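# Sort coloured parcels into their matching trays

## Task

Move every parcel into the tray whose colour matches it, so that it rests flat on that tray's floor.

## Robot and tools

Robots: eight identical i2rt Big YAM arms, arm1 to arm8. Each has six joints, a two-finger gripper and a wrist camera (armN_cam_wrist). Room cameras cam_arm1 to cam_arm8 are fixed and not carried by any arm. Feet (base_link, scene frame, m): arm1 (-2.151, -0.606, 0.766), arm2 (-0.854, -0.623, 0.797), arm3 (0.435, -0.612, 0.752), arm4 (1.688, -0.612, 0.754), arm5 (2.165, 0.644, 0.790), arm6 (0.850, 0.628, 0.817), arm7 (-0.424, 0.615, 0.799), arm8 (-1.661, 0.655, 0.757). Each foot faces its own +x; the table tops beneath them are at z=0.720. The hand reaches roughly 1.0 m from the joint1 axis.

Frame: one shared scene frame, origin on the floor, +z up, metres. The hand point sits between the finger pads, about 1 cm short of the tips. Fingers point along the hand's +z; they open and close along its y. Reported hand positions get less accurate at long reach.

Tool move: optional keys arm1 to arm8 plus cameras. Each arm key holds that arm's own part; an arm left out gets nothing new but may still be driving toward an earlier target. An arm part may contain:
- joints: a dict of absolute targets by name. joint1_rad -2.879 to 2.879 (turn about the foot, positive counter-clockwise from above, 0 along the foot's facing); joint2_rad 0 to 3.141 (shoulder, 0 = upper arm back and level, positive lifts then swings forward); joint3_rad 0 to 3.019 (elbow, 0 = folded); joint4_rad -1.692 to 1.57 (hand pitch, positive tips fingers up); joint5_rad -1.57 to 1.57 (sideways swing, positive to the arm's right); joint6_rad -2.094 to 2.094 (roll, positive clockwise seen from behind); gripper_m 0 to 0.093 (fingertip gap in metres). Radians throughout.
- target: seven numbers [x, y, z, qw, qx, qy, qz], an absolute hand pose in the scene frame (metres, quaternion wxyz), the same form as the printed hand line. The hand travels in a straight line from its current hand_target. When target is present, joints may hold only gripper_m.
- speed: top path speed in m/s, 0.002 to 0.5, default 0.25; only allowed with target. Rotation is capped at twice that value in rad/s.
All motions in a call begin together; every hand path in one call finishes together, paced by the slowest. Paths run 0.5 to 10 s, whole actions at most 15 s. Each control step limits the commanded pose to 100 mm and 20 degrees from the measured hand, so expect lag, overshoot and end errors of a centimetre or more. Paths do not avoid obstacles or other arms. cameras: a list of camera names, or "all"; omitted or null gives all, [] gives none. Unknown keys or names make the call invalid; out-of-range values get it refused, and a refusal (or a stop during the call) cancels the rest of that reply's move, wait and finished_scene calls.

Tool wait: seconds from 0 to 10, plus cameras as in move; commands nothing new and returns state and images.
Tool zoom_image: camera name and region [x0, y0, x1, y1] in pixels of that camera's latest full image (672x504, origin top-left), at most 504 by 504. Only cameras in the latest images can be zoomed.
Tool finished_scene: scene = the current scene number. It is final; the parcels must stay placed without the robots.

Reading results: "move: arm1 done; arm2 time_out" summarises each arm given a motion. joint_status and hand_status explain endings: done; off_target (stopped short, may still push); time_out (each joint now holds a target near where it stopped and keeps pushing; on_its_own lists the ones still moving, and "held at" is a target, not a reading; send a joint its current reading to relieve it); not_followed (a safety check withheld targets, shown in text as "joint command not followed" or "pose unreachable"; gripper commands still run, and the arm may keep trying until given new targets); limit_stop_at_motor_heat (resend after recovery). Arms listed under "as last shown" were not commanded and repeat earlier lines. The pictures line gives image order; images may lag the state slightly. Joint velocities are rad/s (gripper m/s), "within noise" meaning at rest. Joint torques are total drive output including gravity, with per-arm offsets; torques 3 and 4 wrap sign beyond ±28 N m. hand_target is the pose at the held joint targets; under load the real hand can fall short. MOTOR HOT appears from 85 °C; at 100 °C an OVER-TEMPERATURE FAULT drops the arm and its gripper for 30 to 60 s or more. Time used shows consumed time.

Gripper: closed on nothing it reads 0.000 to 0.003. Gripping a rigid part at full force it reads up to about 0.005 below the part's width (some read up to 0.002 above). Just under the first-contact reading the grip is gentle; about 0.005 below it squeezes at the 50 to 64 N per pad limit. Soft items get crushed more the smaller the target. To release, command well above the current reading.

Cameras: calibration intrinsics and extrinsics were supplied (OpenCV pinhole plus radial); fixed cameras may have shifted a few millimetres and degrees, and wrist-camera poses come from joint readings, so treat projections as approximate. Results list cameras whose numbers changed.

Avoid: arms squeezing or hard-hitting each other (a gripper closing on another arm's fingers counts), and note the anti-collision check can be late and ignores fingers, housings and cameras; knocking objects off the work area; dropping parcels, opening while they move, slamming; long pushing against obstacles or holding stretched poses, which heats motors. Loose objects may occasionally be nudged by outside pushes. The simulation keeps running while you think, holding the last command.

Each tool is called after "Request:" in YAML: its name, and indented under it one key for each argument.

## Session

Request:
move:
  cameras: ["cam_arm1","cam_arm2","cam_arm3","cam_arm4","cam_arm5","cam_arm6","cam_arm7","cam_arm8"]

Scene clock: 0.00 s.
Joint torques (N m): no reading
Heat: arm1: hottest joint1_rad 30 °C; arm2: hottest joint2_rad 30 °C; arm3: hottest joint1_rad 30 °C; arm4: hottest joint3_rad 34 °C; arm5: hottest joint3_rad 32 °C; arm6: hottest joint2_rad 31 °C; arm7: hottest joint3_rad 33 °C; arm8: hottest joint1_rad 29 °C.
Joint velocities: within noise
arm1.joint_positions: joint1_rad=+0.458 joint2_rad=+0.456 joint3_rad=+1.438 joint4_rad=-1.139 joint5_rad=+0.063 joint6_rad=-0.074 gripper_m=+0.09396
arm1.joint_status: not commanded
arm1.hand: x=-1.9866 y=-0.6052 z=+1.4040 quat_wxyz=(-0.650, +0.024, -0.759, +0.041) (m; scene frame)
arm1.hand_target: x=-1.9921 y=-0.6053 z=+1.4119 quat_wxyz=(-0.658, +0.023, -0.752, +0.041) (m; scene frame)
arm1.hand_status: not commanded
arm2.joint_positions: joint1_rad=-0.133 joint2_rad=+0.490 joint3_rad=+1.431 joint4_rad=-1.371 joint5_rad=+0.122 joint6_rad=+0.254 gripper_m=+0.09396
arm2.joint_status: not commanded
arm2.hand: x=-0.9557 y=-0.4897 z=+1.3731 quat_wxyz=(-0.193, +0.711, -0.448, -0.506) (m; scene frame)
arm2.hand_target: x=-0.9532 y=-0.4923 z=+1.3817 quat_wxyz=(-0.195, +0.705, -0.446, -0.516) (m; scene frame)
arm2.hand_status: not commanded
arm3.joint_positions: joint1_rad=+0.288 joint2_rad=+0.566 joint3_rad=+1.355 joint4_rad=-1.309 joint5_rad=+0.227 joint6_rad=-0.408 gripper_m=+0.09396
arm3.joint_status: not commanded
arm3.hand: x=+0.2384 y=-0.5089 z=+1.2929 quat_wxyz=(-0.272, +0.862, -0.018, -0.428) (m; scene frame)
arm3.hand_target: x=+0.2407 y=-0.5098 z=+1.3061 quat_wxyz=(-0.276, +0.854, -0.020, -0.440) (m; scene frame)
arm3.hand_status: not commanded
arm4.joint_positions: joint1_rad=-0.202 joint2_rad=+0.526 joint3_rad=+1.372 joint4_rad=-1.530 joint5_rad=+0.176 joint6_rad=+0.279 gripper_m=+0.09396
arm4.joint_status: not commanded
arm4.hand: x=+1.8391 y=-0.5129 z=+1.2624 quat_wxyz=(-0.405, +0.175, -0.887, -0.138) (m; scene frame)
arm4.hand_target: x=+1.8372 y=-0.5146 z=+1.2716 quat_wxyz=(-0.414, +0.173, -0.882, -0.143) (m; scene frame)
arm4.hand_status: not commanded
arm5.joint_positions: joint1_rad=+0.150 joint2_rad=+0.484 joint3_rad=+1.403 joint4_rad=-1.356 joint5_rad=-0.018 joint6_rad=+0.258 gripper_m=+0.09396
arm5.joint_status: not commanded
arm5.hand: x=+1.9905 y=+0.6571 z=+1.3561 quat_wxyz=(+0.044, +0.831, -0.149, -0.534) (m; scene frame)
arm5.hand_target: x=+1.9935 y=+0.6567 z=+1.3668 quat_wxyz=(+0.045, +0.825, -0.147, -0.545) (m; scene frame)
arm5.hand_status: not commanded
arm6.joint_positions: joint1_rad=+0.005 joint2_rad=+0.600 joint3_rad=+1.377 joint4_rad=-1.425 joint5_rad=+0.198 joint6_rad=-0.419 gripper_m=+0.09396
arm6.joint_status: not commanded
arm6.hand: x=+1.0055 y=+0.4776 z=+1.3387 quat_wxyz=(-0.341, -0.130, -0.883, +0.295) (m; scene frame)
arm6.hand_target: x=+1.0039 y=+0.4787 z=+1.3519 quat_wxyz=(-0.354, -0.130, -0.876, +0.302) (m; scene frame)
arm6.hand_status: not commanded
arm7.joint_positions: joint1_rad=-0.316 joint2_rad=+0.535 joint3_rad=+1.368 joint4_rad=-1.177 joint5_rad=-0.073 joint6_rad=-0.126 gripper_m=+0.09396
arm7.joint_status: not commanded
arm7.hand: x=-0.2873 y=+0.4416 z=+1.3804 quat_wxyz=(-0.508, -0.311, -0.757, +0.270) (m; scene frame)
arm7.hand_target: x=-0.2897 y=+0.4449 z=+1.3917 quat_wxyz=(-0.517, -0.307, -0.750, +0.275) (m; scene frame)
arm7.hand_status: not commanded
arm8.joint_positions: joint1_rad=+0.154 joint2_rad=+0.581 joint3_rad=+1.368 joint4_rad=-1.211 joint5_rad=-0.224 joint6_rad=+0.370 gripper_m=+0.09396
arm8.joint_status: not commanded
arm8.hand: x=-1.7287 y=+0.4302 z=+1.3236 quat_wxyz=(-0.435, -0.755, -0.361, +0.333) (m; scene frame)
arm8.hand_target: x=-1.7273 y=+0.4330 z=+1.3347 quat_wxyz=(-0.441, -0.748, -0.360, +0.341) (m; scene frame)
arm8.hand_status: not commanded
pictures: cam_arm1, cam_arm2, cam_arm3, cam_arm4, cam_arm5, cam_arm6, cam_arm7, cam_arm8

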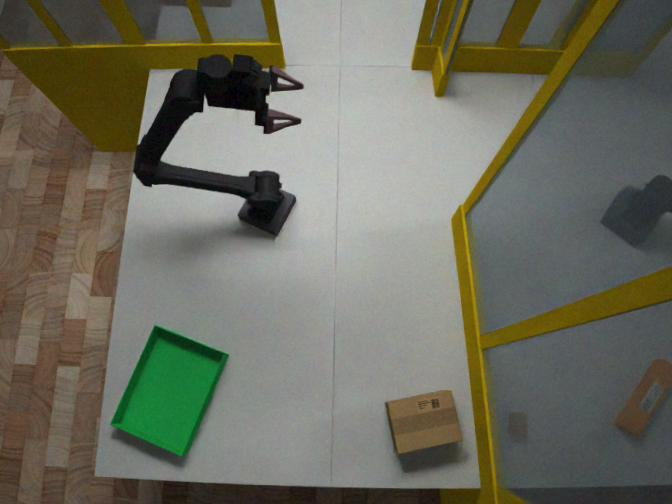

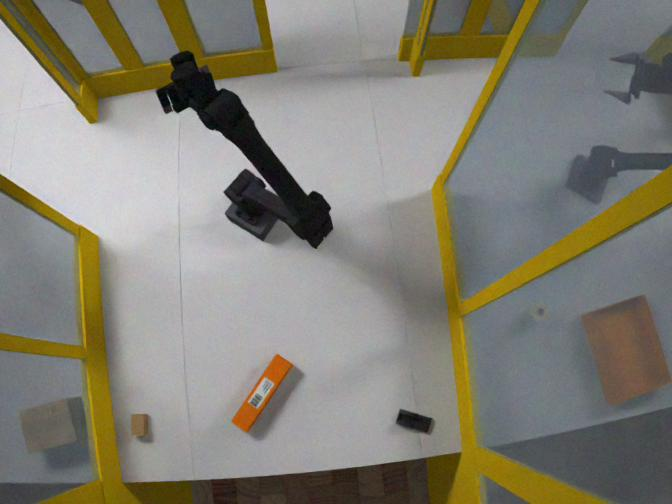

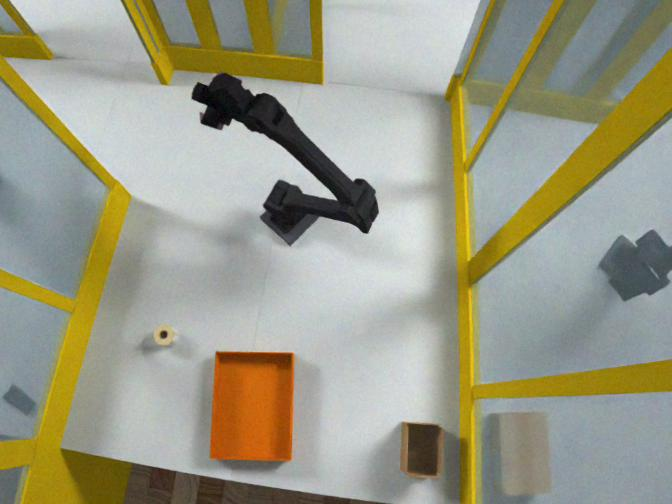

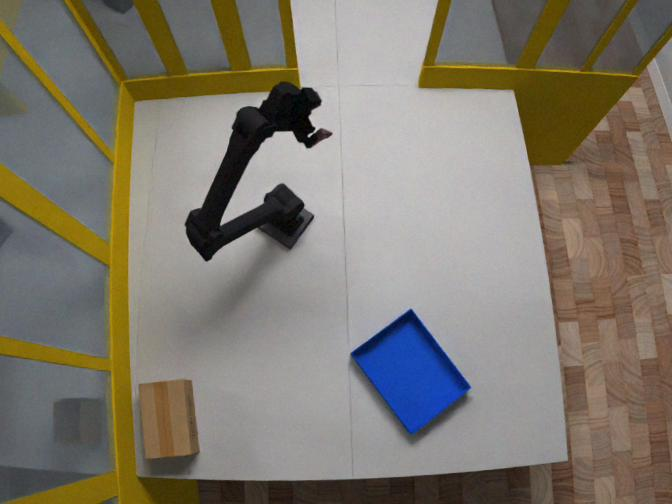

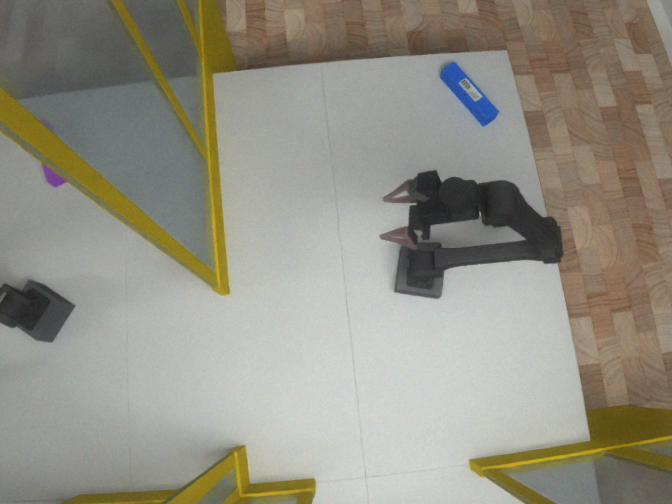

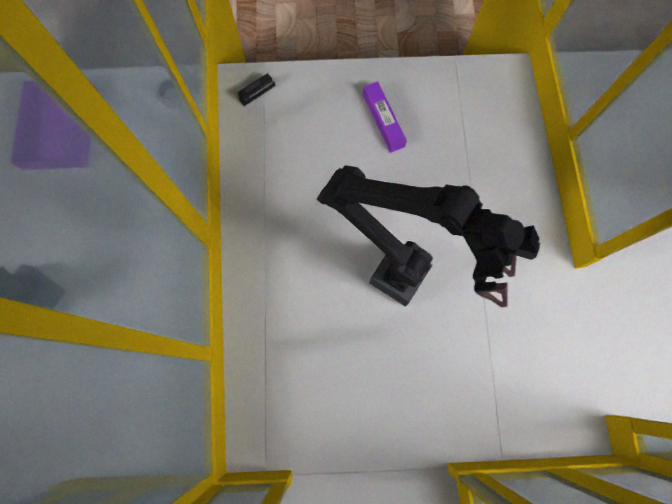

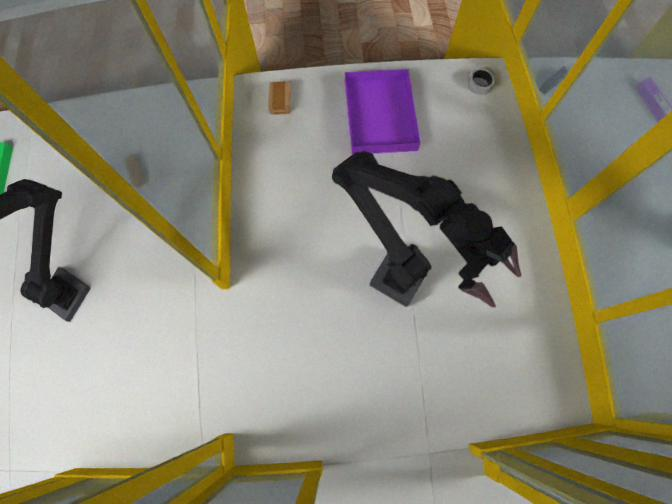

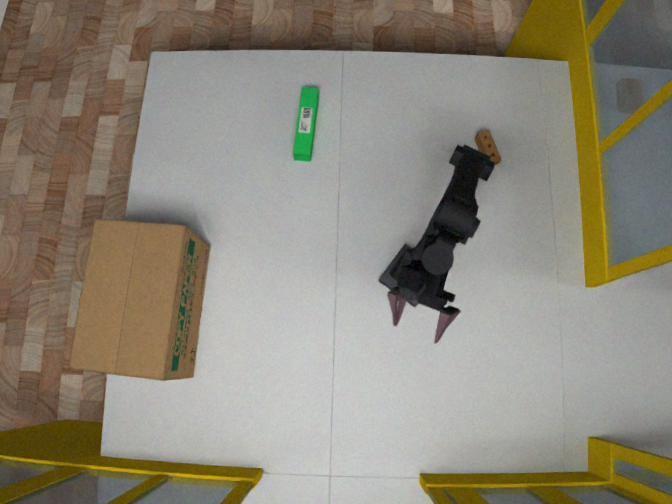

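Request:
move:
  arm8: {"joints":{"joint1_rad":-1.948,"joint2_rad":1.39,"joint3_rad":1.5,"joint4_rad":-1.63,"joint5_rad":0,"joint6_rad":0.648,"gripper_m":0.092}}
  arm2: {"joints":{"joint1_rad":2.175,"joint2_rad":1.39,"joint3_rad":1.45,"joint4_rad":-1.62,"joint5_rad":0,"joint6_rad":0.639,"gripper_m":0.092}}
  arm5: {"joints":{"joint1_rad":-1.714,"joint2_rad":1.39,"joint3_rad":1.45,"joint4_rad":-1.63,"joint5_rad":0,"joint6_rad":-0.916,"gripper_m":0.092}}
  arm6: {"joints":{"joint1_rad":2.206,"joint2_rad":1.39,"joint3_rad":1.42,"joint4_rad":-1.6,"joint5_rad":0,"joint6_rad":-0.295,"gripper_m":0.092}}
  arm1: {"joints":{"joint1_rad":1.559,"joint2_rad":1.36,"joint3_rad":1.5,"joint4_rad":-1.67,"joint5_rad":0,"joint6_rad":-0.435,"gripper_m":0.092}}
  arm3: {"joints":{"joint1_rad":0.199,"joint2_rad":1.39,"joint3_rad":1.5,"joint4_rad":-1.65,"joint5_rad":0,"joint6_rad":-0.412,"gripper_m":0.092}}
  arm4: {"joints":{"joint1_rad":0.255,"joint2_rad":1.37,"joint3_rad":1.55,"joint4_rad":-1.67,"joint5_rad":0,"joint6_rad":-0.365,"gripper_m":0.092}}
  arm7: {"joints":{"joint1_rad":0.216,"joint2_rad":1.386,"joint3_rad":1.48,"joint4_rad":-1.64,"joint5_rad":0,"joint6_rad":-0.42,"gripper_m":0.092}}
  cameras: []

Request:
move:
  arm8: {"target":[-2.018,1.187,0.87,0,-0.686,0.728,0],"speed":0.35}
  arm2: {"target":[-0.888,-1.233,0.87,0,0.906,0.424,0],"speed":0.35}
  arm5: {"target":[2.453,1.316,0.87,0,0.863,-0.5045,0],"speed":0.35}
  arm6: {"target":[0.838,1.302,0.87,0,0.8085,-0.5885,0],"speed":0.35}
  cameras: ["arm8_cam_wrist","arm2_cam_wrist","arm5_cam_wrist","arm6_cam_wrist"]

Scene clock: 167.00 s.
Joint torques (N m): arm1=[1.73 -9.29 9.5 -0.06 0.02 -0.07] | arm2=[0.44 -13.86 9.81 0.16 0.03 0.04] | arm3=[-1.85 -14.27 11.1 -0.25 -0.3 -0.09] | arm4=[1.08 -9.23 11.38 -0.09 -0.16 -0.03] | arm5=[-1.08 -9.52 8.24 -0.12 -0.23 -0.14] | arm6=[-0.21 -9.47 10.85 -0.2 0.06 -0.02] | arm7=[0.15 -9.52 12.29 -0.21 0.03 0.02] | arm8=[1.55 -11.93 11.82 -0.47 -0.03 0.01]
Heat: arm1: hottest joint3_rad 32 °C; arm2: hottest joint3_rad 37 °C; arm3: hottest joint3_rad 33 °C; arm4: hottest joint3_rad 42 °C; arm5: hottest joint3_rad 36 °C; arm6: hottest joint3_rad 35 °C; arm7: hottest joint3_rad 44 °C; arm8: hottest joint3_rad 38 °C.
move: arm1 done; arm2 done; arm3 done; arm4 done; arm5 done; arm6 done; arm7 done; arm8 done
Joint velocities: within noise
arm1.joint_positions: joint1_rad=+1.551 joint2_rad=+1.359 joint3_rad=+1.490 joint4_rad=-1.659 joint5_rad=+0.001 joint6_rad=-0.428 gripper_m=+0.09214
arm1.joint_status: all done
arm1.hand: x=-1.9810 y=-0.2437 z=+1.0819 quat_wxyz=(-0.018, +0.701, -0.713, -0.002) (m; scene frame)
arm1.hand_target: x=-1.9843 y=-0.2430 z=+1.0854 quat_wxyz=(-0.017, +0.707, -0.707, -0.002) (m; scene frame)
arm1.hand_status: not commanded
arm2.joint_positions: joint1_rad=+2.173 joint2_rad=+1.401 joint3_rad=+1.431 joint4_rad=-1.610 joint5_rad=+0.001 joint6_rad=+0.626 gripper_m=+0.09212
arm2.joint_status: all done
arm2.hand: x=-0.8784 y=-1.0268 z=+1.0780 quat_wxyz=(-0.005, +0.903, +0.429, +0.002) (m; scene frame)
arm2.hand_target: x=-0.8774 y=-1.0271 z=+1.0892 quat_wxyz=(+0.004, +0.906, +0.424, -0.003) (m; scene frame)
arm2.hand_status: not commanded
arm3.joint_positions: joint1_rad=+0.213 joint2_rad=+1.409 joint3_rad=+1.478 joint4_rad=-1.638 joint5_rad=+0.004 joint6_rad=-0.408 gripper_m=+0.09206
arm3.joint_status: all done
arm3.hand: x=+0.0569 y=-0.4538 z=+1.0461 quat_wxyz=(-0.005, +1.000, +0.005, +0.003) (m; scene frame)
arm3.hand_target: x=+0.0600 y=-0.4501 z=+1.0619 quat_wxyz=(-0.009, +1.000, +0.000, -0.011) (m; scene frame)
arm3.hand_status: not commanded
arm4.joint_positions: joint1_rad=+0.244 joint2_rad=+1.372 joint3_rad=+1.537 joint4_rad=-1.659 joint5_rad=+0.002 joint6_rad=-0.356 gripper_m=+0.09212
arm4.joint_status: all done
arm4.hand: x=+1.8420 y=-0.2277 z=+1.0807 quat_wxyz=(-0.027, +0.700, -0.713, -0.015) (m; scene frame)
arm4.hand_target: x=+1.8374 y=-0.2266 z=+1.0866 quat_wxyz=(-0.029, +0.707, -0.706, -0.017) (m; scene frame)
arm4.hand_status: not commanded
arm5.joint_positions: joint1_rad=-1.712 joint2_rad=+1.403 joint3_rad=+1.429 joint4_rad=-1.619 joint5_rad=+0.001 joint6_rad=-0.906 gripper_m=+0.09215
arm5.joint_status: all done
arm5.hand: x=+2.3215 y=+1.0122 z=+1.0724 quat_wxyz=(+0.007, +0.861, -0.508, +0.002) (m; scene frame)
arm5.hand_target: x=+2.3222 y=+1.0117 z=+1.0853 quat_wxyz=(-0.004, +0.863, -0.505, +0.000) (m; scene frame)
arm5.hand_status: not commanded
arm6.joint_positions: joint1_rad=+2.202 joint2_rad=+1.409 joint3_rad=+1.389 joint4_rad=-1.591 joint5_rad=-0.001 joint6_rad=-0.302 gripper_m=+0.09214
arm6.joint_status: all done
arm6.hand: x=+0.8455 y=+1.0281 z=+1.0791 quat_wxyz=(+0.016, +0.809, -0.587, +0.011) (m; scene frame)
arm6.hand_target: x=+0.8438 y=+1.0308 z=+1.0981 quat_wxyz=(+0.000, +0.809, -0.588, +0.000) (m; scene frame)
arm6.hand_status: not commanded
arm7.joint_positions: joint1_rad=+0.212 joint2_rad=+1.386 joint3_rad=+1.456 joint4_rad=-1.629 joint5_rad=-0.003 joint6_rad=-0.410 gripper_m=+0.09210
arm7.joint_status: all done
arm7.hand: x=-0.0570 y=+0.4470 z=+1.0948 quat_wxyz=(-0.006, -0.009, -1.000, +0.000) (m; scene frame)
arm7.hand_target: x=-0.0541 y=+0.4470 z=+1.1041 quat_wxyz=(-0.011, -0.002, -1.000, +0.004) (m; scene frame)
arm7.hand_status: not commanded
arm8.joint_positions: joint1_rad=-1.946 joint2_rad=+1.406 joint3_rad=+1.481 joint4_rad=-1.620 joint5_rad=+0.000 joint6_rad=+0.641 gripper_m=+0.09209
arm8.joint_status: all done
arm8.hand: x=-1.8906 y=+0.9998 z=+1.0550 quat_wxyz=(+0.002, -0.688, +0.725, +0.012) (m; scene frame)
arm8.hand_target: x=-1.8894 y=+0.9993 z=+1.0688 quat_wxyz=(+0.004, -0.685, +0.728, +0.025) (m; scene frame)
arm8.hand_status: not commanded
pictures: none
No camera images: "cameras" was empty.

Scene clock: 169.43 s.
Joint torques (N m): arm1=[1.73 -9.35 9.46 -0.06 0.04 -0.07] | arm2=[0.5 -21.89 11.04 0.55 0 0.08] | arm3=[-1.85 -14.21 11.11 -0.29 -0.3 -0.09] | arm4=[1.08 -9.23 11.38 -0.09 -0.16 -0.03] | arm5=[-1.08 -20.19 10.02 -0.14 -0.28 -0.2] | arm6=[-0.09 -16.5 12.15 -0.21 0.06 -0.01] | arm7=[0.15 -9.52 12.27 -0.28 0.02 0.01] | arm8=[1.96 -19.66 14.2 -0.64 0 0.03]
Heat: arm1: hottest joint3_rad 32 °C; arm2: hottest joint3_rad 37 °C; arm3: hottest joint3_rad 33 °C; arm4: hottest joint3_rad 43 °C; arm5: hottest joint3_rad 36 °C; arm6: hottest joint3_rad 35 °C; arm7: hottest joint3_rad 44 °C; arm8: hottest joint3_rad 38 °C.
move: arm2 off_target; arm5 off_target; arm6 off_target; arm8 off_target
Joint velocities: within noise
arm1, arm3, arm4, arm7: as last shown
arm2.joint_positions: joint1_rad=+2.173 joint2_rad=+2.014 joint3_rad=+1.654 joint4_rad=-1.247 joint5_rad=+0.001 joint6_rad=+0.627 gripper_m=+0.09212
arm2.joint_status: not commanded
arm2.hand: x=-0.8896 y=-1.2161 z=+0.8601 quat_wxyz=(-0.016, +0.903, +0.428, +0.008) (m; scene frame)
arm2.hand_target: x=-0.8881 y=-1.2324 z=+0.8703 quat_wxyz=(+0.000, +0.906, +0.424, +0.000) (m; scene frame)
arm2.hand_status: off_target (0.020 m and 2.2 deg from the pose sent, 0.293 m and 0.9 deg at the start)
arm4.hand_target: x=+1.8374 y=-0.2265 z=+1.0866 quat_wxyz=(-0.029, +0.707, -0.706, -0.017) (m; scene frame)
arm5.joint_positions: joint1_rad=-1.712 joint2_rad=+2.411 joint3_rad=+2.341 joint4_rad=-1.539 joint5_rad=+0.001 joint6_rad=-0.908 gripper_m=+0.09215
arm5.joint_status: not commanded
arm5.hand: x=+2.4469 y=+1.3068 z=+0.8558 quat_wxyz=(+0.015, +0.861, -0.508, +0.003) (m; scene frame)
arm5.hand_target: x=+2.4527 y=+1.3153 z=+0.8701 quat_wxyz=(-0.001, +0.863, -0.505, +0.000) (m; scene frame)
arm5.hand_status: off_target (0.018 m and 1.8 deg from the pose sent, 0.388 m and 1.0 deg at the start)
arm6.joint_positions: joint1_rad=+2.202 joint2_rad=+2.202 joint3_rad=+1.909 joint4_rad=-1.311 joint5_rad=-0.001 joint6_rad=-0.302 gripper_m=+0.09214
arm6.joint_status: not commanded
arm6.hand: x=+0.8421 y=+1.2861 z=+0.8573 quat_wxyz=(+0.013, +0.809, -0.587, +0.009) (m; scene frame)
arm6.hand_target: x=+0.8379 y=+1.3011 z=+0.8702 quat_wxyz=(+0.000, +0.809, -0.588, +0.000) (m; scene frame)
arm6.hand_status: off_target (0.021 m and 1.9 deg from the pose sent, 0.345 m and 2.3 deg at the start)
arm8.joint_positions: joint1_rad=-1.946 joint2_rad=+2.065 joint3_rad=+1.839 joint4_rad=-1.374 joint5_rad=+0.000 joint6_rad=+0.644 gripper_m=+0.09209
arm8.joint_status: not commanded
arm8.hand: x=-2.0087 y=+1.1762 z=+0.8572 quat_wxyz=(-0.003, -0.687, +0.726, -0.015) (m; scene frame)
arm8.hand_target: x=-2.0176 y=+1.1864 z=+0.8702 quat_wxyz=(+0.000, -0.686, +0.728, +0.001) (m; scene frame)
arm8.hand_status: off_target (0.019 m and 1.7 deg from the pose sent, 0.292 m and 1.4 deg at the start)
pictures: arm2_cam_wrist, arm5_cam_wrist, arm6_cam_wrist, arm8_cam_wrist
camera_calibration:
arm2_cam_wrist: T_world_to_cam=[[-0.770596, 0.636358, 0.035069, 0.0569915], [0.522511, 0.599312, 0.606471, 0.676492], [0.364916, 0.485668, -0.794332, 1.71906], [0, 0, 0, 1]] pos_world=[-0.936868, -1.27659, 0.953228]
arm5_cam_wrist: T_world_to_cam=[[0.880025, 0.474597, -0.0176822, -2.75728], [0.393146, -0.707096, 0.587752, -0.533426], [0.266442, -0.524188, -0.808848, 0.849417], [0, 0, 0, 1]] pos_world=[2.40987, 1.37667, 0.951817]
arm6_cam_wrist: T_world_to_cam=[[0.948541, 0.316622, -0.00447055, -1.20353], [0.255862, -0.758045, 0.599918, 0.250986], [0.186559, -0.570191, -0.800049, 1.38643], [0, 0, 0, 1]] pos_world=[0.818728, 1.36185, 0.953262]
arm8_cam_wrist: T_world_to_cam=[[0.998141, -0.0605234, 0.00711478, 2.07108], [-0.0522624, -0.790108, 0.610736, 0.305122], [-0.0313424, -0.609973, -0.791802, 1.45373], [0, 0, 0, 1]] pos_world=[-2.00572, 1.25317, 0.949985]

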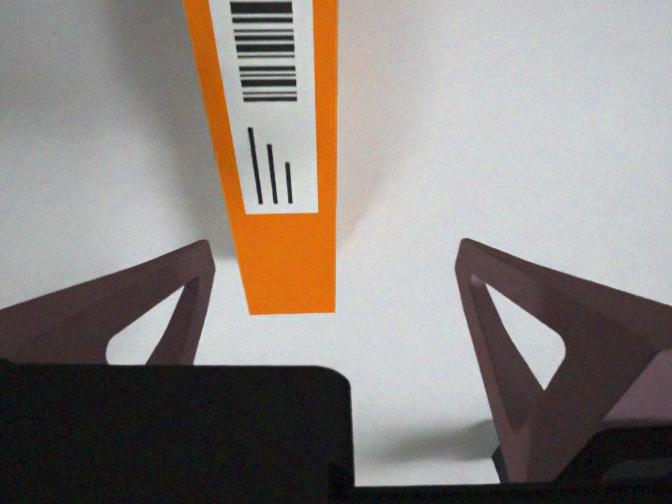

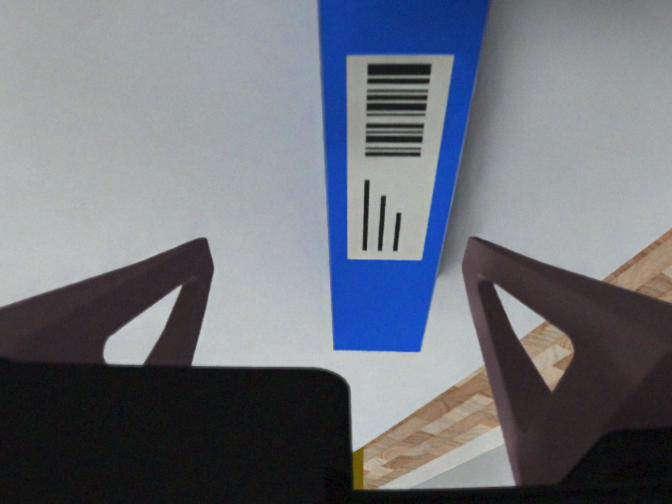

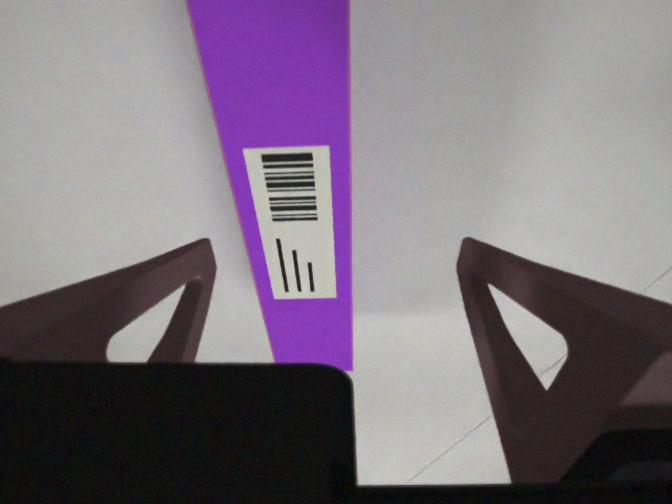

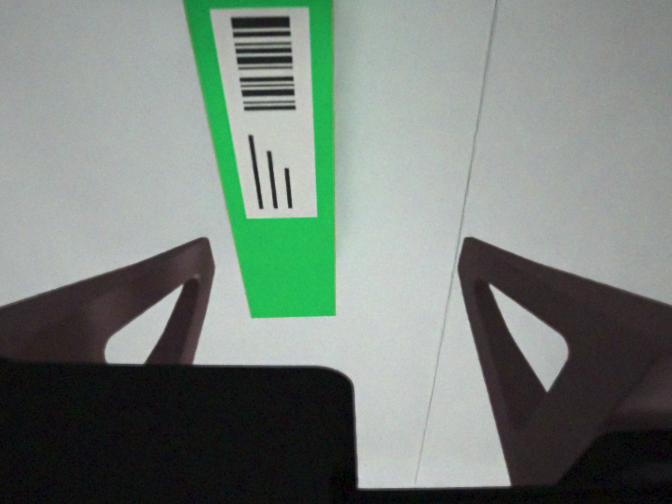

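Request:
move:
  arm8: {"target":[-2.035,1.220,0.825,0,-0.686,0.728,0]}
  arm2: {"target":[-0.897,-1.27,0.825,0,0.906,0.424,0]}
  arm5: {"target":[2.473,1.336,0.825,0,0.863,-0.5045,0]}
  arm6: {"target":[0.829,1.258,0.825,0,0.8085,-0.5885,0]}
  cameras: ["arm8_cam_wrist","arm2_cam_wrist","arm5_cam_wrist","arm6_cam_wrist"]

Scene clock: 196.23 s.
Joint torques (N m): arm1=[1.67 -9.35 9.52 -0.1 0 -0.05] | arm2=[-0.38 -23.77 10.92 0.58 0.02 -0.03] | arm3=[-1.73 -14.33 11.14 -0.24 -0.3 -0.09] | arm4=[1.08 -9.23 11.38 -0.08 -0.16 -0.03] | arm5=[-1.26 -21.83 10.25 -0.08 -0.3 -0.16] | arm6=[0.26 -18.73 7.54 0.46 0.05 0] | arm7=[0.15 -9.64 12.29 -0.25 0.03 0.02] | arm8=[1.49 -21.42 14.12 -0.18 -0.01 -0.02]
Heat: arm1: hottest joint3_rad 35 °C; arm2: hottest joint3_rad 38 °C; arm3: hottest joint3_rad 33 °C; arm4: hottest joint3_rad 46 °C; arm5: hottest joint3_rad 38 °C; arm6: hottest joint3_rad 37 °C; arm7: hottest joint3_rad 44 °C; arm8: hottest joint3_rad 42 °C.
move: arm2 off_target; arm5 off_target; arm6 off_target; arm8 off_target
Joint velocities: within noise
arm1, arm3, arm4, arm7: as last shown
arm2.joint_positions: joint1_rad=+2.173 joint2_rad=+2.154 joint3_rad=+1.765 joint4_rad=-1.219 joint5_rad=+0.001 joint6_rad=+0.627 gripper_m=+0.09212
arm2.joint_status: not commanded
arm2.hand: x=-0.8918 y=-1.2533 z=+0.8156 quat_wxyz=(-0.017, +0.903, +0.428, +0.009) (m; scene frame)
arm2.hand_target: x=-0.8972 y=-1.2693 z=+0.8254 quat_wxyz=(+0.000, +0.906, +0.424, +0.000) (m; scene frame)
arm2.hand_status: off_target (0.020 m and 2.2 deg from the pose sent, 0.065 m and 2.2 deg at the start)
arm4.joint_positions: joint1_rad=+0.244 joint2_rad=+1.372 joint3_rad=+1.537 joint4_rad=-1.659 joint5_rad=+0.002 joint6_rad=-0.357 gripper_m=+0.09212
arm5.joint_positions: joint1_rad=-1.723 joint2_rad=+2.568 joint3_rad=+2.499 joint4_rad=-1.552 joint5_rad=+0.001 joint6_rad=-0.921 gripper_m=+0.09215
arm5.joint_status: not commanded
arm5.hand: x=+2.4647 y=+1.3267 z=+0.8030 quat_wxyz=(+0.021, +0.862, -0.507, +0.003) (m; scene frame)
arm5.hand_target: x=+2.4727 y=+1.3350 z=+0.8252 quat_wxyz=(-0.001, +0.863, -0.505, +0.000) (m; scene frame)
arm5.hand_status: off_target (0.025 m and 2.4 deg from the pose sent, 0.050 m and 1.8 deg at the start)
arm6.joint_positions: joint1_rad=+2.213 joint2_rad=+2.172 joint3_rad=+1.704 joint4_rad=-1.151 joint5_rad=-0.001 joint6_rad=-0.287 gripper_m=+0.09214
arm6.joint_status: not commanded
arm6.hand: x=+0.8357 y=+1.2494 z=+0.8039 quat_wxyz=(+0.019, +0.808, -0.589, +0.014) (m; scene frame)
arm6.hand_target: x=+0.8291 y=+1.2578 z=+0.8250 quat_wxyz=(+0.000, +0.808, -0.589, +0.000) (m; scene frame)
arm6.hand_status: off_target (0.024 m and 2.7 deg from the pose sent, 0.045 m and 1.9 deg at the start)
arm8.joint_positions: joint1_rad=-1.946 joint2_rad=+2.201 joint3_rad=+1.952 joint4_rad=-1.362 joint5_rad=+0.000 joint6_rad=+0.644 gripper_m=+0.09209
arm8.joint_status: not commanded
arm8.hand: x=-2.0275 y=+1.2043 z=+0.8132 quat_wxyz=(-0.004, -0.687, +0.726, -0.020) (m; scene frame)
arm8.hand_target: x=-2.0345 y=+1.2193 z=+0.8253 quat_wxyz=(+0.000, -0.686, +0.728, +0.000) (m; scene frame)
arm8.hand_status: off_target (0.021 m and 2.4 deg from the pose sent, 0.060 m and 1.7 deg at the start)
pictures: arm2_cam_wrist, arm5_cam_wrist, arm6_cam_wrist, arm8_cam_wrist
camera_calibration:
arm2_cam_wrist: T_world_to_cam=[[-0.770616, 0.636309, 0.0355275, 0.0800286], [0.522475, 0.598867, 0.606941, 0.725877], [0.364926, 0.486281, -0.793952, 1.70305], [0, 0, 0, 1]] pos_world=[-0.939068, -1.31379, 0.90873]
arm5_cam_wrist: T_world_to_cam=[[0.878854, 0.476343, -0.0267171, -2.7755], [0.397622, -0.700367, 0.592776, -0.519234], [0.263653, -0.531586, -0.804924, 0.825893], [0, 0, 0, 1]] pos_world=[2.42797, 1.39747, 0.898417]
arm6_cam_wrist: T_world_to_cam=[[0.949873, 0.312526, -0.00834343, -1.17901], [0.252167, -0.7501, 0.61136, 0.240748], [0.184808, -0.582818, -0.791309, 1.33422], [0, 0, 0, 1]] pos_world=[0.812629, 1.32666, 0.898757]
arm8_cam_wrist: T_world_to_cam=[[0.998077, -0.0604021, 0.013955, 2.08602], [-0.0561024, -0.784281, 0.617864, 0.332668], [-0.0263757, -0.617459, -0.786161, 1.45003], [0, 0, 0, 1]] pos_world=[-2.0251, 1.28224, 0.905304]

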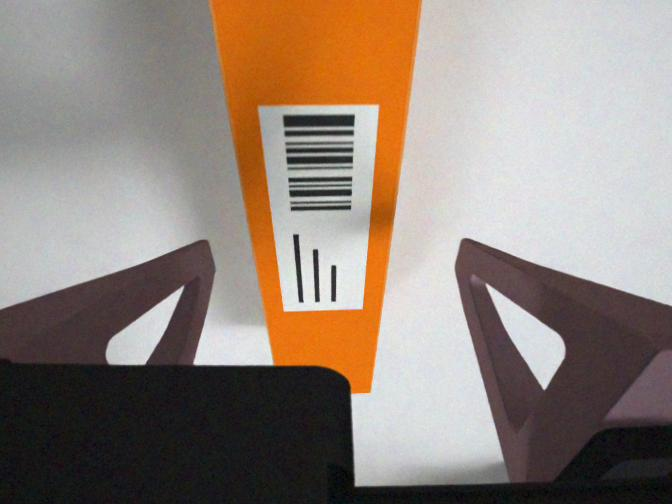

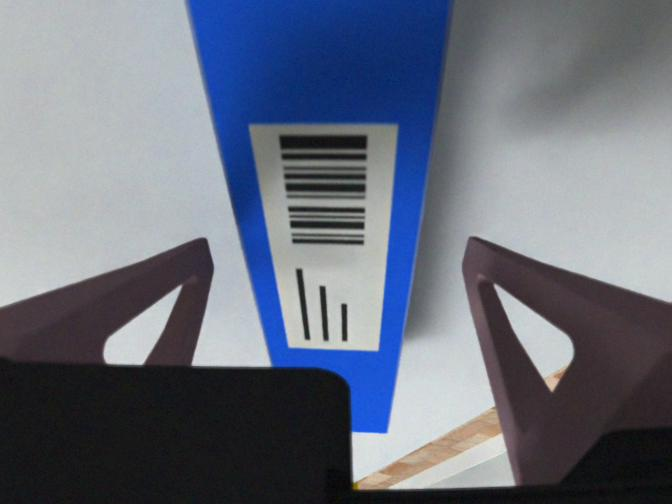

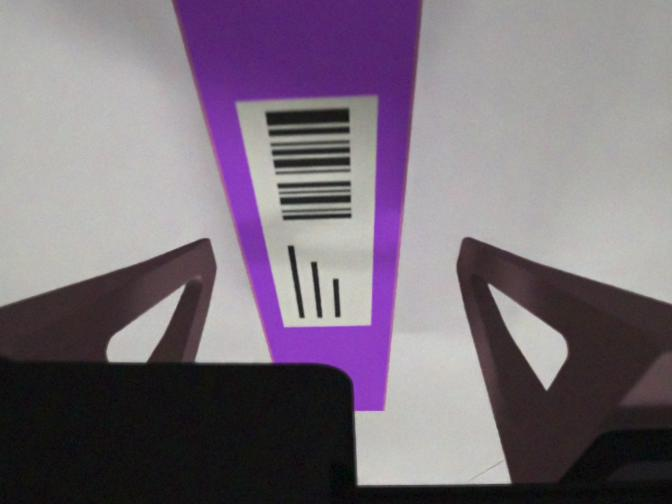

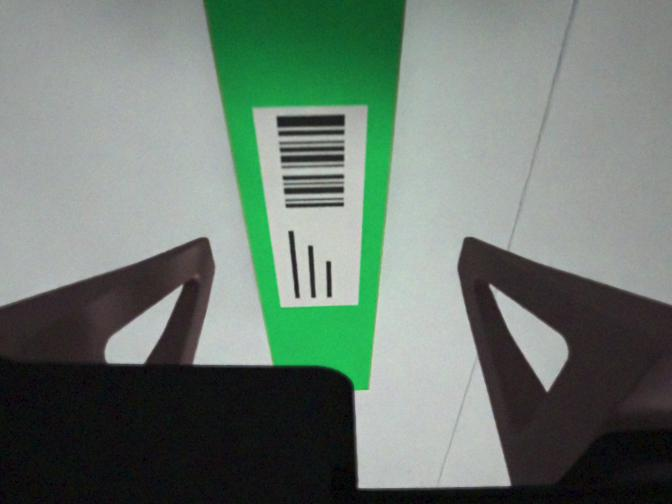

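Request:
move:
  arm8: {"target":[-2.043,1.210,0.766,0,-0.686,0.728,0]}
  arm2: {"target":[-0.886,-1.262,0.766,0,0.906,0.424,0]}
  arm5: {"target":[2.468,1.321,0.766,0,0.863,-0.5045,0]}
  arm6: {"target":[0.822,1.251,0.768,0,0.815,-0.579,0]}
  cameras: ["arm8_cam_wrist","arm6_cam_wrist"]

Request:
move:
  arm8: {"joints":{"gripper_m":0.05}}
  arm2: {"joints":{"gripper_m":0.05}}
  arm5: {"joints":{"gripper_m":0.05}}
  arm6: {"joints":{"gripper_m":0.05}}
  cameras: ["arm8_cam_wrist","arm2_cam_wrist","arm5_cam_wrist","arm6_cam_wrist"]

Scene clock: 224.90 s.
Joint torques (N m): arm1=[1.96 -9.29 9.43 -0.01 0.03 -0.06] | arm2=[0.85 -23.59 7.73 0.91 0.01 0.08] | arm3=[-1.79 -14.33 11.12 -0.27 -0.3 -0.09] | arm4=[1.08 -9.23 11.38 -0.08 -0.15 -0.03] | arm5=[-1.32 -22.89 6.79 0.83 -0.31 -0.19] | arm6=[0.09 -14.92 7.2 0.57 0.07 -0.11] | arm7=[0.21 -9.47 12.27 -0.25 0.02 0.03] | arm8=[2.49 -21.25 9.5 0.27 0.01 0.04]
Heat: arm1: hottest joint3_rad 36 °C; arm2: hottest joint3_rad 38 °C; arm3: hottest joint3_rad 33 °C; arm4: hottest joint3_rad 47 °C; arm5: hottest joint3_rad 42 °C; arm6: hottest joint3_rad 37 °C; arm7: hottest joint3_rad 44 °C; arm8: hottest joint3_rad 45 °C.
move: arm2 done; arm5 off_target; arm6 done; arm8 off_target
Joint velocities: within noise
arm1, arm3, arm4, arm7: as last shown
arm2.joint_positions: joint1_rad=+2.174 joint2_rad=+2.197 joint3_rad=+1.719 joint4_rad=-1.094 joint5_rad=+0.001 joint6_rad=+0.632 gripper_m=+0.09212
arm2.joint_status: not commanded
arm2.hand: x=-0.8912 y=-1.2593 z=+0.7722 quat_wxyz=(-0.001, +0.905, +0.426, +0.000) (m; scene frame)
arm2.hand_target: x=-0.8861 y=-1.2619 z=+0.7662 quat_wxyz=(+0.000, +0.906, +0.424, +0.000) (m; scene frame)
arm2.hand_status: done (0.009 m and 0.4 deg from the pose sent, 0.051 m and 2.2 deg at the start)
arm5.joint_positions: joint1_rad=-1.725 joint2_rad=+2.536 joint3_rad=+2.310 joint4_rad=-1.382 joint5_rad=+0.001 joint6_rad=-0.924 gripper_m=+0.09213
arm5.joint_status: not commanded
arm5.hand: x=+2.4615 y=+1.3164 z=+0.7541 quat_wxyz=(+0.015, +0.862, -0.506, +0.003) (m; scene frame)
arm5.hand_target: x=+2.4678 y=+1.3209 z=+0.7660 quat_wxyz=(+0.000, +0.863, -0.505, +0.000) (m; scene frame)
arm5.hand_status: off_target (0.014 m and 1.8 deg from the pose sent, 0.038 m and 2.4 deg at the start)
arm6.joint_positions: joint1_rad=+2.226 joint2_rad=+2.180 joint3_rad=+1.639 joint4_rad=-1.028 joint5_rad=-0.001 joint6_rad=-0.287 gripper_m=+0.09214
arm6.joint_status: not commanded
arm6.hand: x=+0.8276 y=+1.2498 z=+0.7765 quat_wxyz=(+0.000, +0.812, -0.584, -0.001) (m; scene frame)
arm6.hand_target: x=+0.8220 y=+1.2508 z=+0.7682 quat_wxyz=(+0.000, +0.815, -0.579, +0.000) (m; scene frame)
arm6.hand_status: done (0.010 m and 0.7 deg from the pose sent, 0.038 m and 3.1 deg at the start)
arm8.joint_positions: joint1_rad=-1.937 joint2_rad=+2.235 joint3_rad=+1.912 joint4_rad=-1.243 joint5_rad=+0.000 joint6_rad=+0.655 gripper_m=+0.09209
arm8.joint_status: not commanded
arm8.hand: x=-2.0394 y=+1.2110 z=+0.7764 quat_wxyz=(+0.000, -0.687, +0.727, +0.002) (m; scene frame)
arm8.hand_target: x=-2.0428 y=+1.2099 z=+0.7661 quat_wxyz=(+0.000, -0.686, +0.728, +0.000) (m; scene frame)
arm8.hand_status: off_target (0.011 m and 0.3 deg from the pose sent, 0.050 m and 2.4 deg at the start)
pictures: arm6_cam_wrist, arm8_cam_wrist
camera_calibration:
arm6_cam_wrist: T_world_to_cam=[[0.945724, 0.324924, 0.00563076, -1.19459], [0.263, -0.775436, 0.574048, 0.311497], [0.190888, -0.54141, -0.818802, 1.27877], [0, 0, 0, 1]] pos_world=[0.803726, 1.32204, 0.874973]
arm8_cam_wrist: T_world_to_cam=[[0.997958, -0.0623738, -0.0137886, 2.1224], [-0.0423145, -0.807177, 0.588791, 0.438307], [-0.0478549, -0.587005, -0.808168, 1.36127], [0, 0, 0, 1]] pos_world=[-2.03438, 1.28525, 0.87133]

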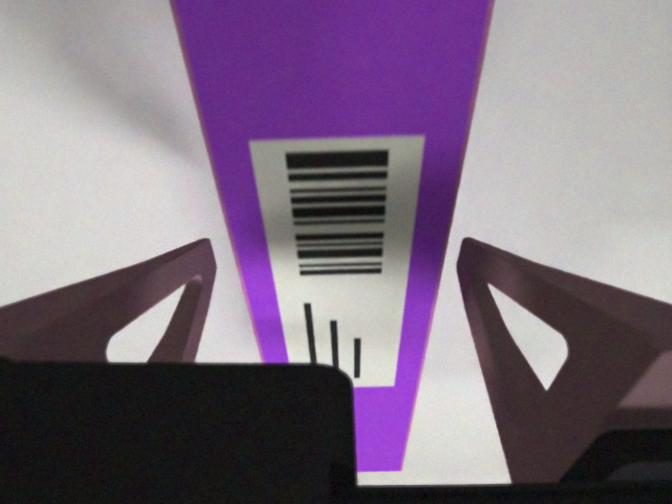

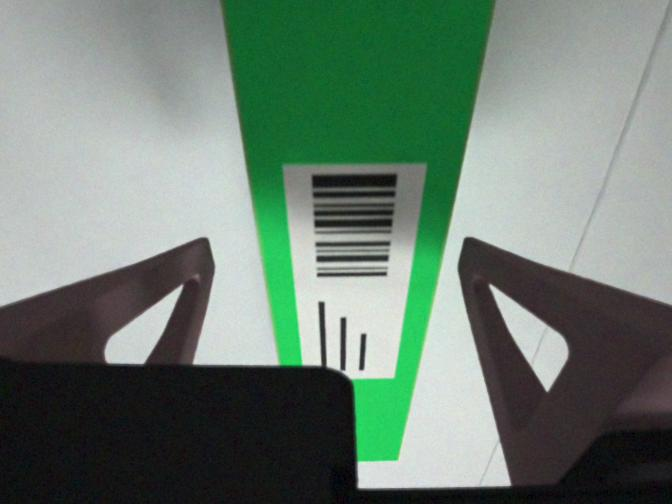

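Scene clock: 225.50 s.
Joint torques (N m): arm1=[1.9 -9.47 9.44 -0.1 0.01 -0.05] | arm2=[0.91 -23.65 7.66 0.88 0.02 0.07] | arm3=[-1.79 -14.21 11.12 -0.25 -0.3 -0.09] | arm4=[1.08 -9.23 11.4 -0.09 -0.16 -0.03] | arm5=[-1.2 -22.42 6.76 0.72 -0.29 -0.16] | arm6=[0.09 -14.92 7.21 0.59 0.05 -0.11] | arm7=[0.21 -9.58 12.29 -0.27 0.03 0.03] | arm8=[2.32 -21.13 9.47 0.25 0 0.04]
Heat: arm1: hottest joint3_rad 36 °C; arm2: hottest joint3_rad 38 °C; arm3: hottest joint3_rad 33 °C; arm4: hottest joint3_rad 47 °C; arm5: hottest joint3_rad 42 °C; arm6: hottest joint3_rad 37 °C; arm7: hottest joint3_rad 44 °C; arm8: hottest joint3_rad 44 °C.
move: arm2 off_target; arm5 off_target; arm6 off_target; arm8 off_target
Joint velocities: within noise
arm1, arm3, arm4, arm7: as last shown
arm2.joint_positions: joint1_rad=+2.174 joint2_rad=+2.197 joint3_rad=+1.719 joint4_rad=-1.093 joint5_rad=+0.000 joint6_rad=+0.633 gripper_m=+0.05861
arm2.joint_status: gripper_m off_target (ended at +0.05864, target +0.05000)
arm2.hand: x=-0.8912 y=-1.2595 z=+0.7722 quat_wxyz=(-0.001, +0.905, +0.426, +0.000) (m; scene frame)
arm2.hand_target: x=-0.8861 y=-1.2620 z=+0.7662 quat_wxyz=(+0.000, +0.906, +0.424, +0.000) (m; scene frame)
arm2.hand_status: not commanded
arm5.joint_positions: joint1_rad=-1.725 joint2_rad=+2.536 joint3_rad=+2.310 joint4_rad=-1.382 joint5_rad=+0.001 joint6_rad=-0.925 gripper_m=+0.05875
arm5.joint_status: gripper_m off_target (ended at +0.05878, target +0.05000)
arm5.hand: x=+2.4616 y=+1.3166 z=+0.7541 quat_wxyz=(+0.015, +0.862, -0.506, +0.003) (m; scene frame)
arm5.hand_target: x=+2.4678 y=+1.3209 z=+0.7660 quat_wxyz=(+0.000, +0.863, -0.505, +0.000) (m; scene frame)
arm5.hand_status: not commanded
arm6.joint_positions: joint1_rad=+2.226 joint2_rad=+2.180 joint3_rad=+1.639 joint4_rad=-1.028 joint5_rad=-0.001 joint6_rad=-0.287 gripper_m=+0.05962
arm6.joint_status: gripper_m off_target (ended at +0.05965, target +0.05000)
arm6.hand: x=+0.8277 y=+1.2499 z=+0.7765 quat_wxyz=(+0.000, +0.812, -0.584, -0.001) (m; scene frame)
arm6.hand_target: x=+0.8220 y=+1.2509 z=+0.7682 quat_wxyz=(+0.000, +0.815, -0.579, +0.000) (m; scene frame)
arm6.hand_status: not commanded
arm8.joint_positions: joint1_rad=-1.937 joint2_rad=+2.235 joint3_rad=+1.912 joint4_rad=-1.243 joint5_rad=+0.000 joint6_rad=+0.656 gripper_m=+0.05930
arm8.joint_status: gripper_m off_target (ended at +0.05932, target +0.05000)
arm8.hand: x=-2.0394 y=+1.2110 z=+0.7764 quat_wxyz=(+0.000, -0.686, +0.727, +0.002) (m; scene frame)
arm8.hand_target: x=-2.0428 y=+1.2099 z=+0.7661 quat_wxyz=(+0.000, -0.686, +0.728, +0.000) (m; scene frame)
arm8.hand_status: not commanded
pictures: arm2_cam_wrist, arm5_cam_wrist, arm6_cam_wrist, arm8_cam_wrist
camera_calibration:
arm2_cam_wrist: T_world_to_cam=[[-0.767657, 0.640703, 0.0142553, 0.110676], [0.526304, 0.617586, 0.584458, 0.799897], [0.36566, 0.456166, -0.811299, 1.64752], [0, 0, 0, 1]] pos_world=[-0.938461, -1.31646, 0.867547]
arm5_cam_wrist: T_world_to_cam=[[0.878215, 0.477955, -0.0172221, -2.77705], [0.395786, -0.706075, 0.587207, -0.479861], [0.268499, -0.522511, -0.809253, 0.761277], [0, 0, 0, 1]] pos_world=[2.42436, 1.38626, 0.850017]
arm6_cam_wrist: T_world_to_cam=[[0.94575, 0.324837, 0.00616242, -1.19499], [0.262692, -0.775702, 0.573828, 0.312367], [0.191181, -0.541079, -0.818952, 1.27828], [0, 0, 0, 1]] pos_world=[0.803726, 1.32213, 0.874973]
arm8_cam_wrist: T_world_to_cam=[[0.997913, -0.0630967, -0.0137615, 2.12322], [-0.0429142, -0.807133, 0.588807, 0.437016], [-0.0482592, -0.586988, -0.808156, 1.36042], [0, 0, 0, 1]] pos_world=[-2.03438, 1.28525, 0.87133]

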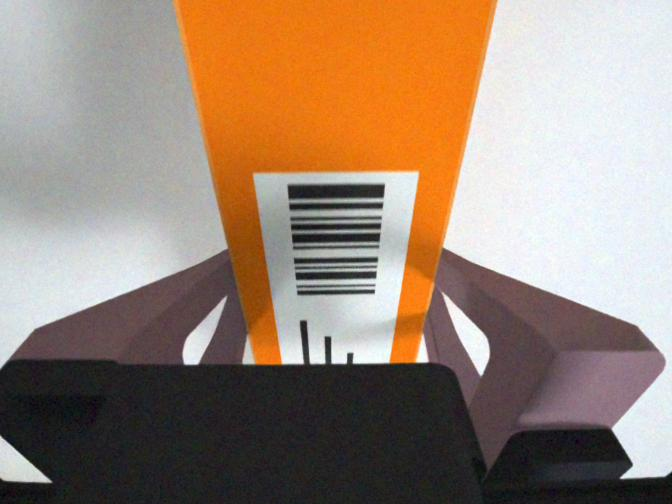

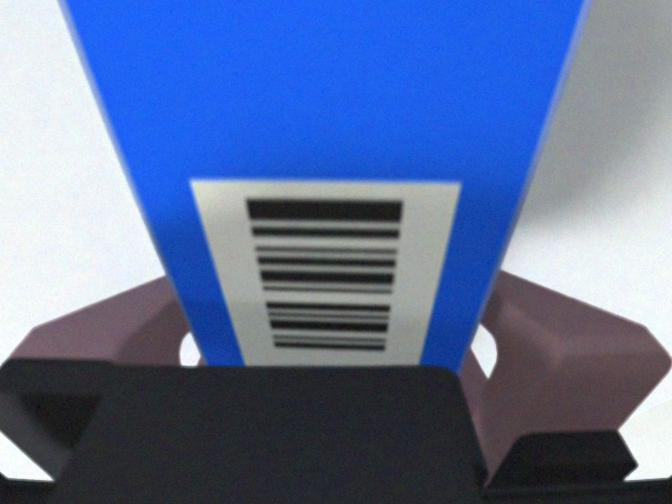

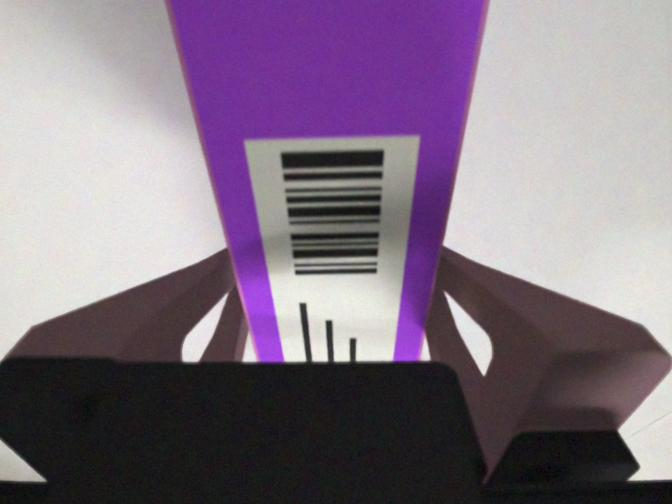

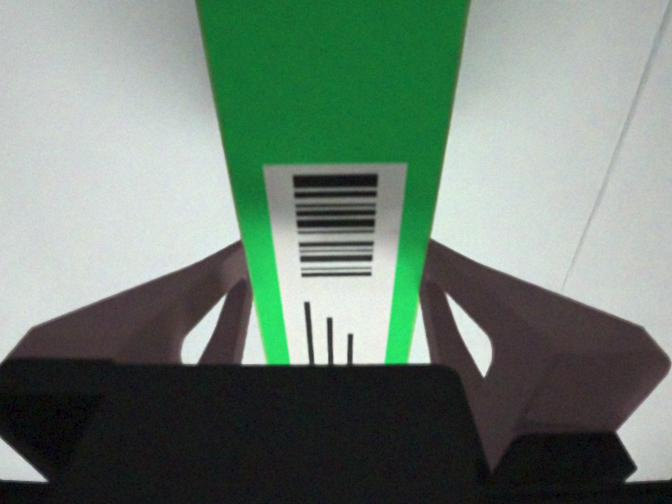

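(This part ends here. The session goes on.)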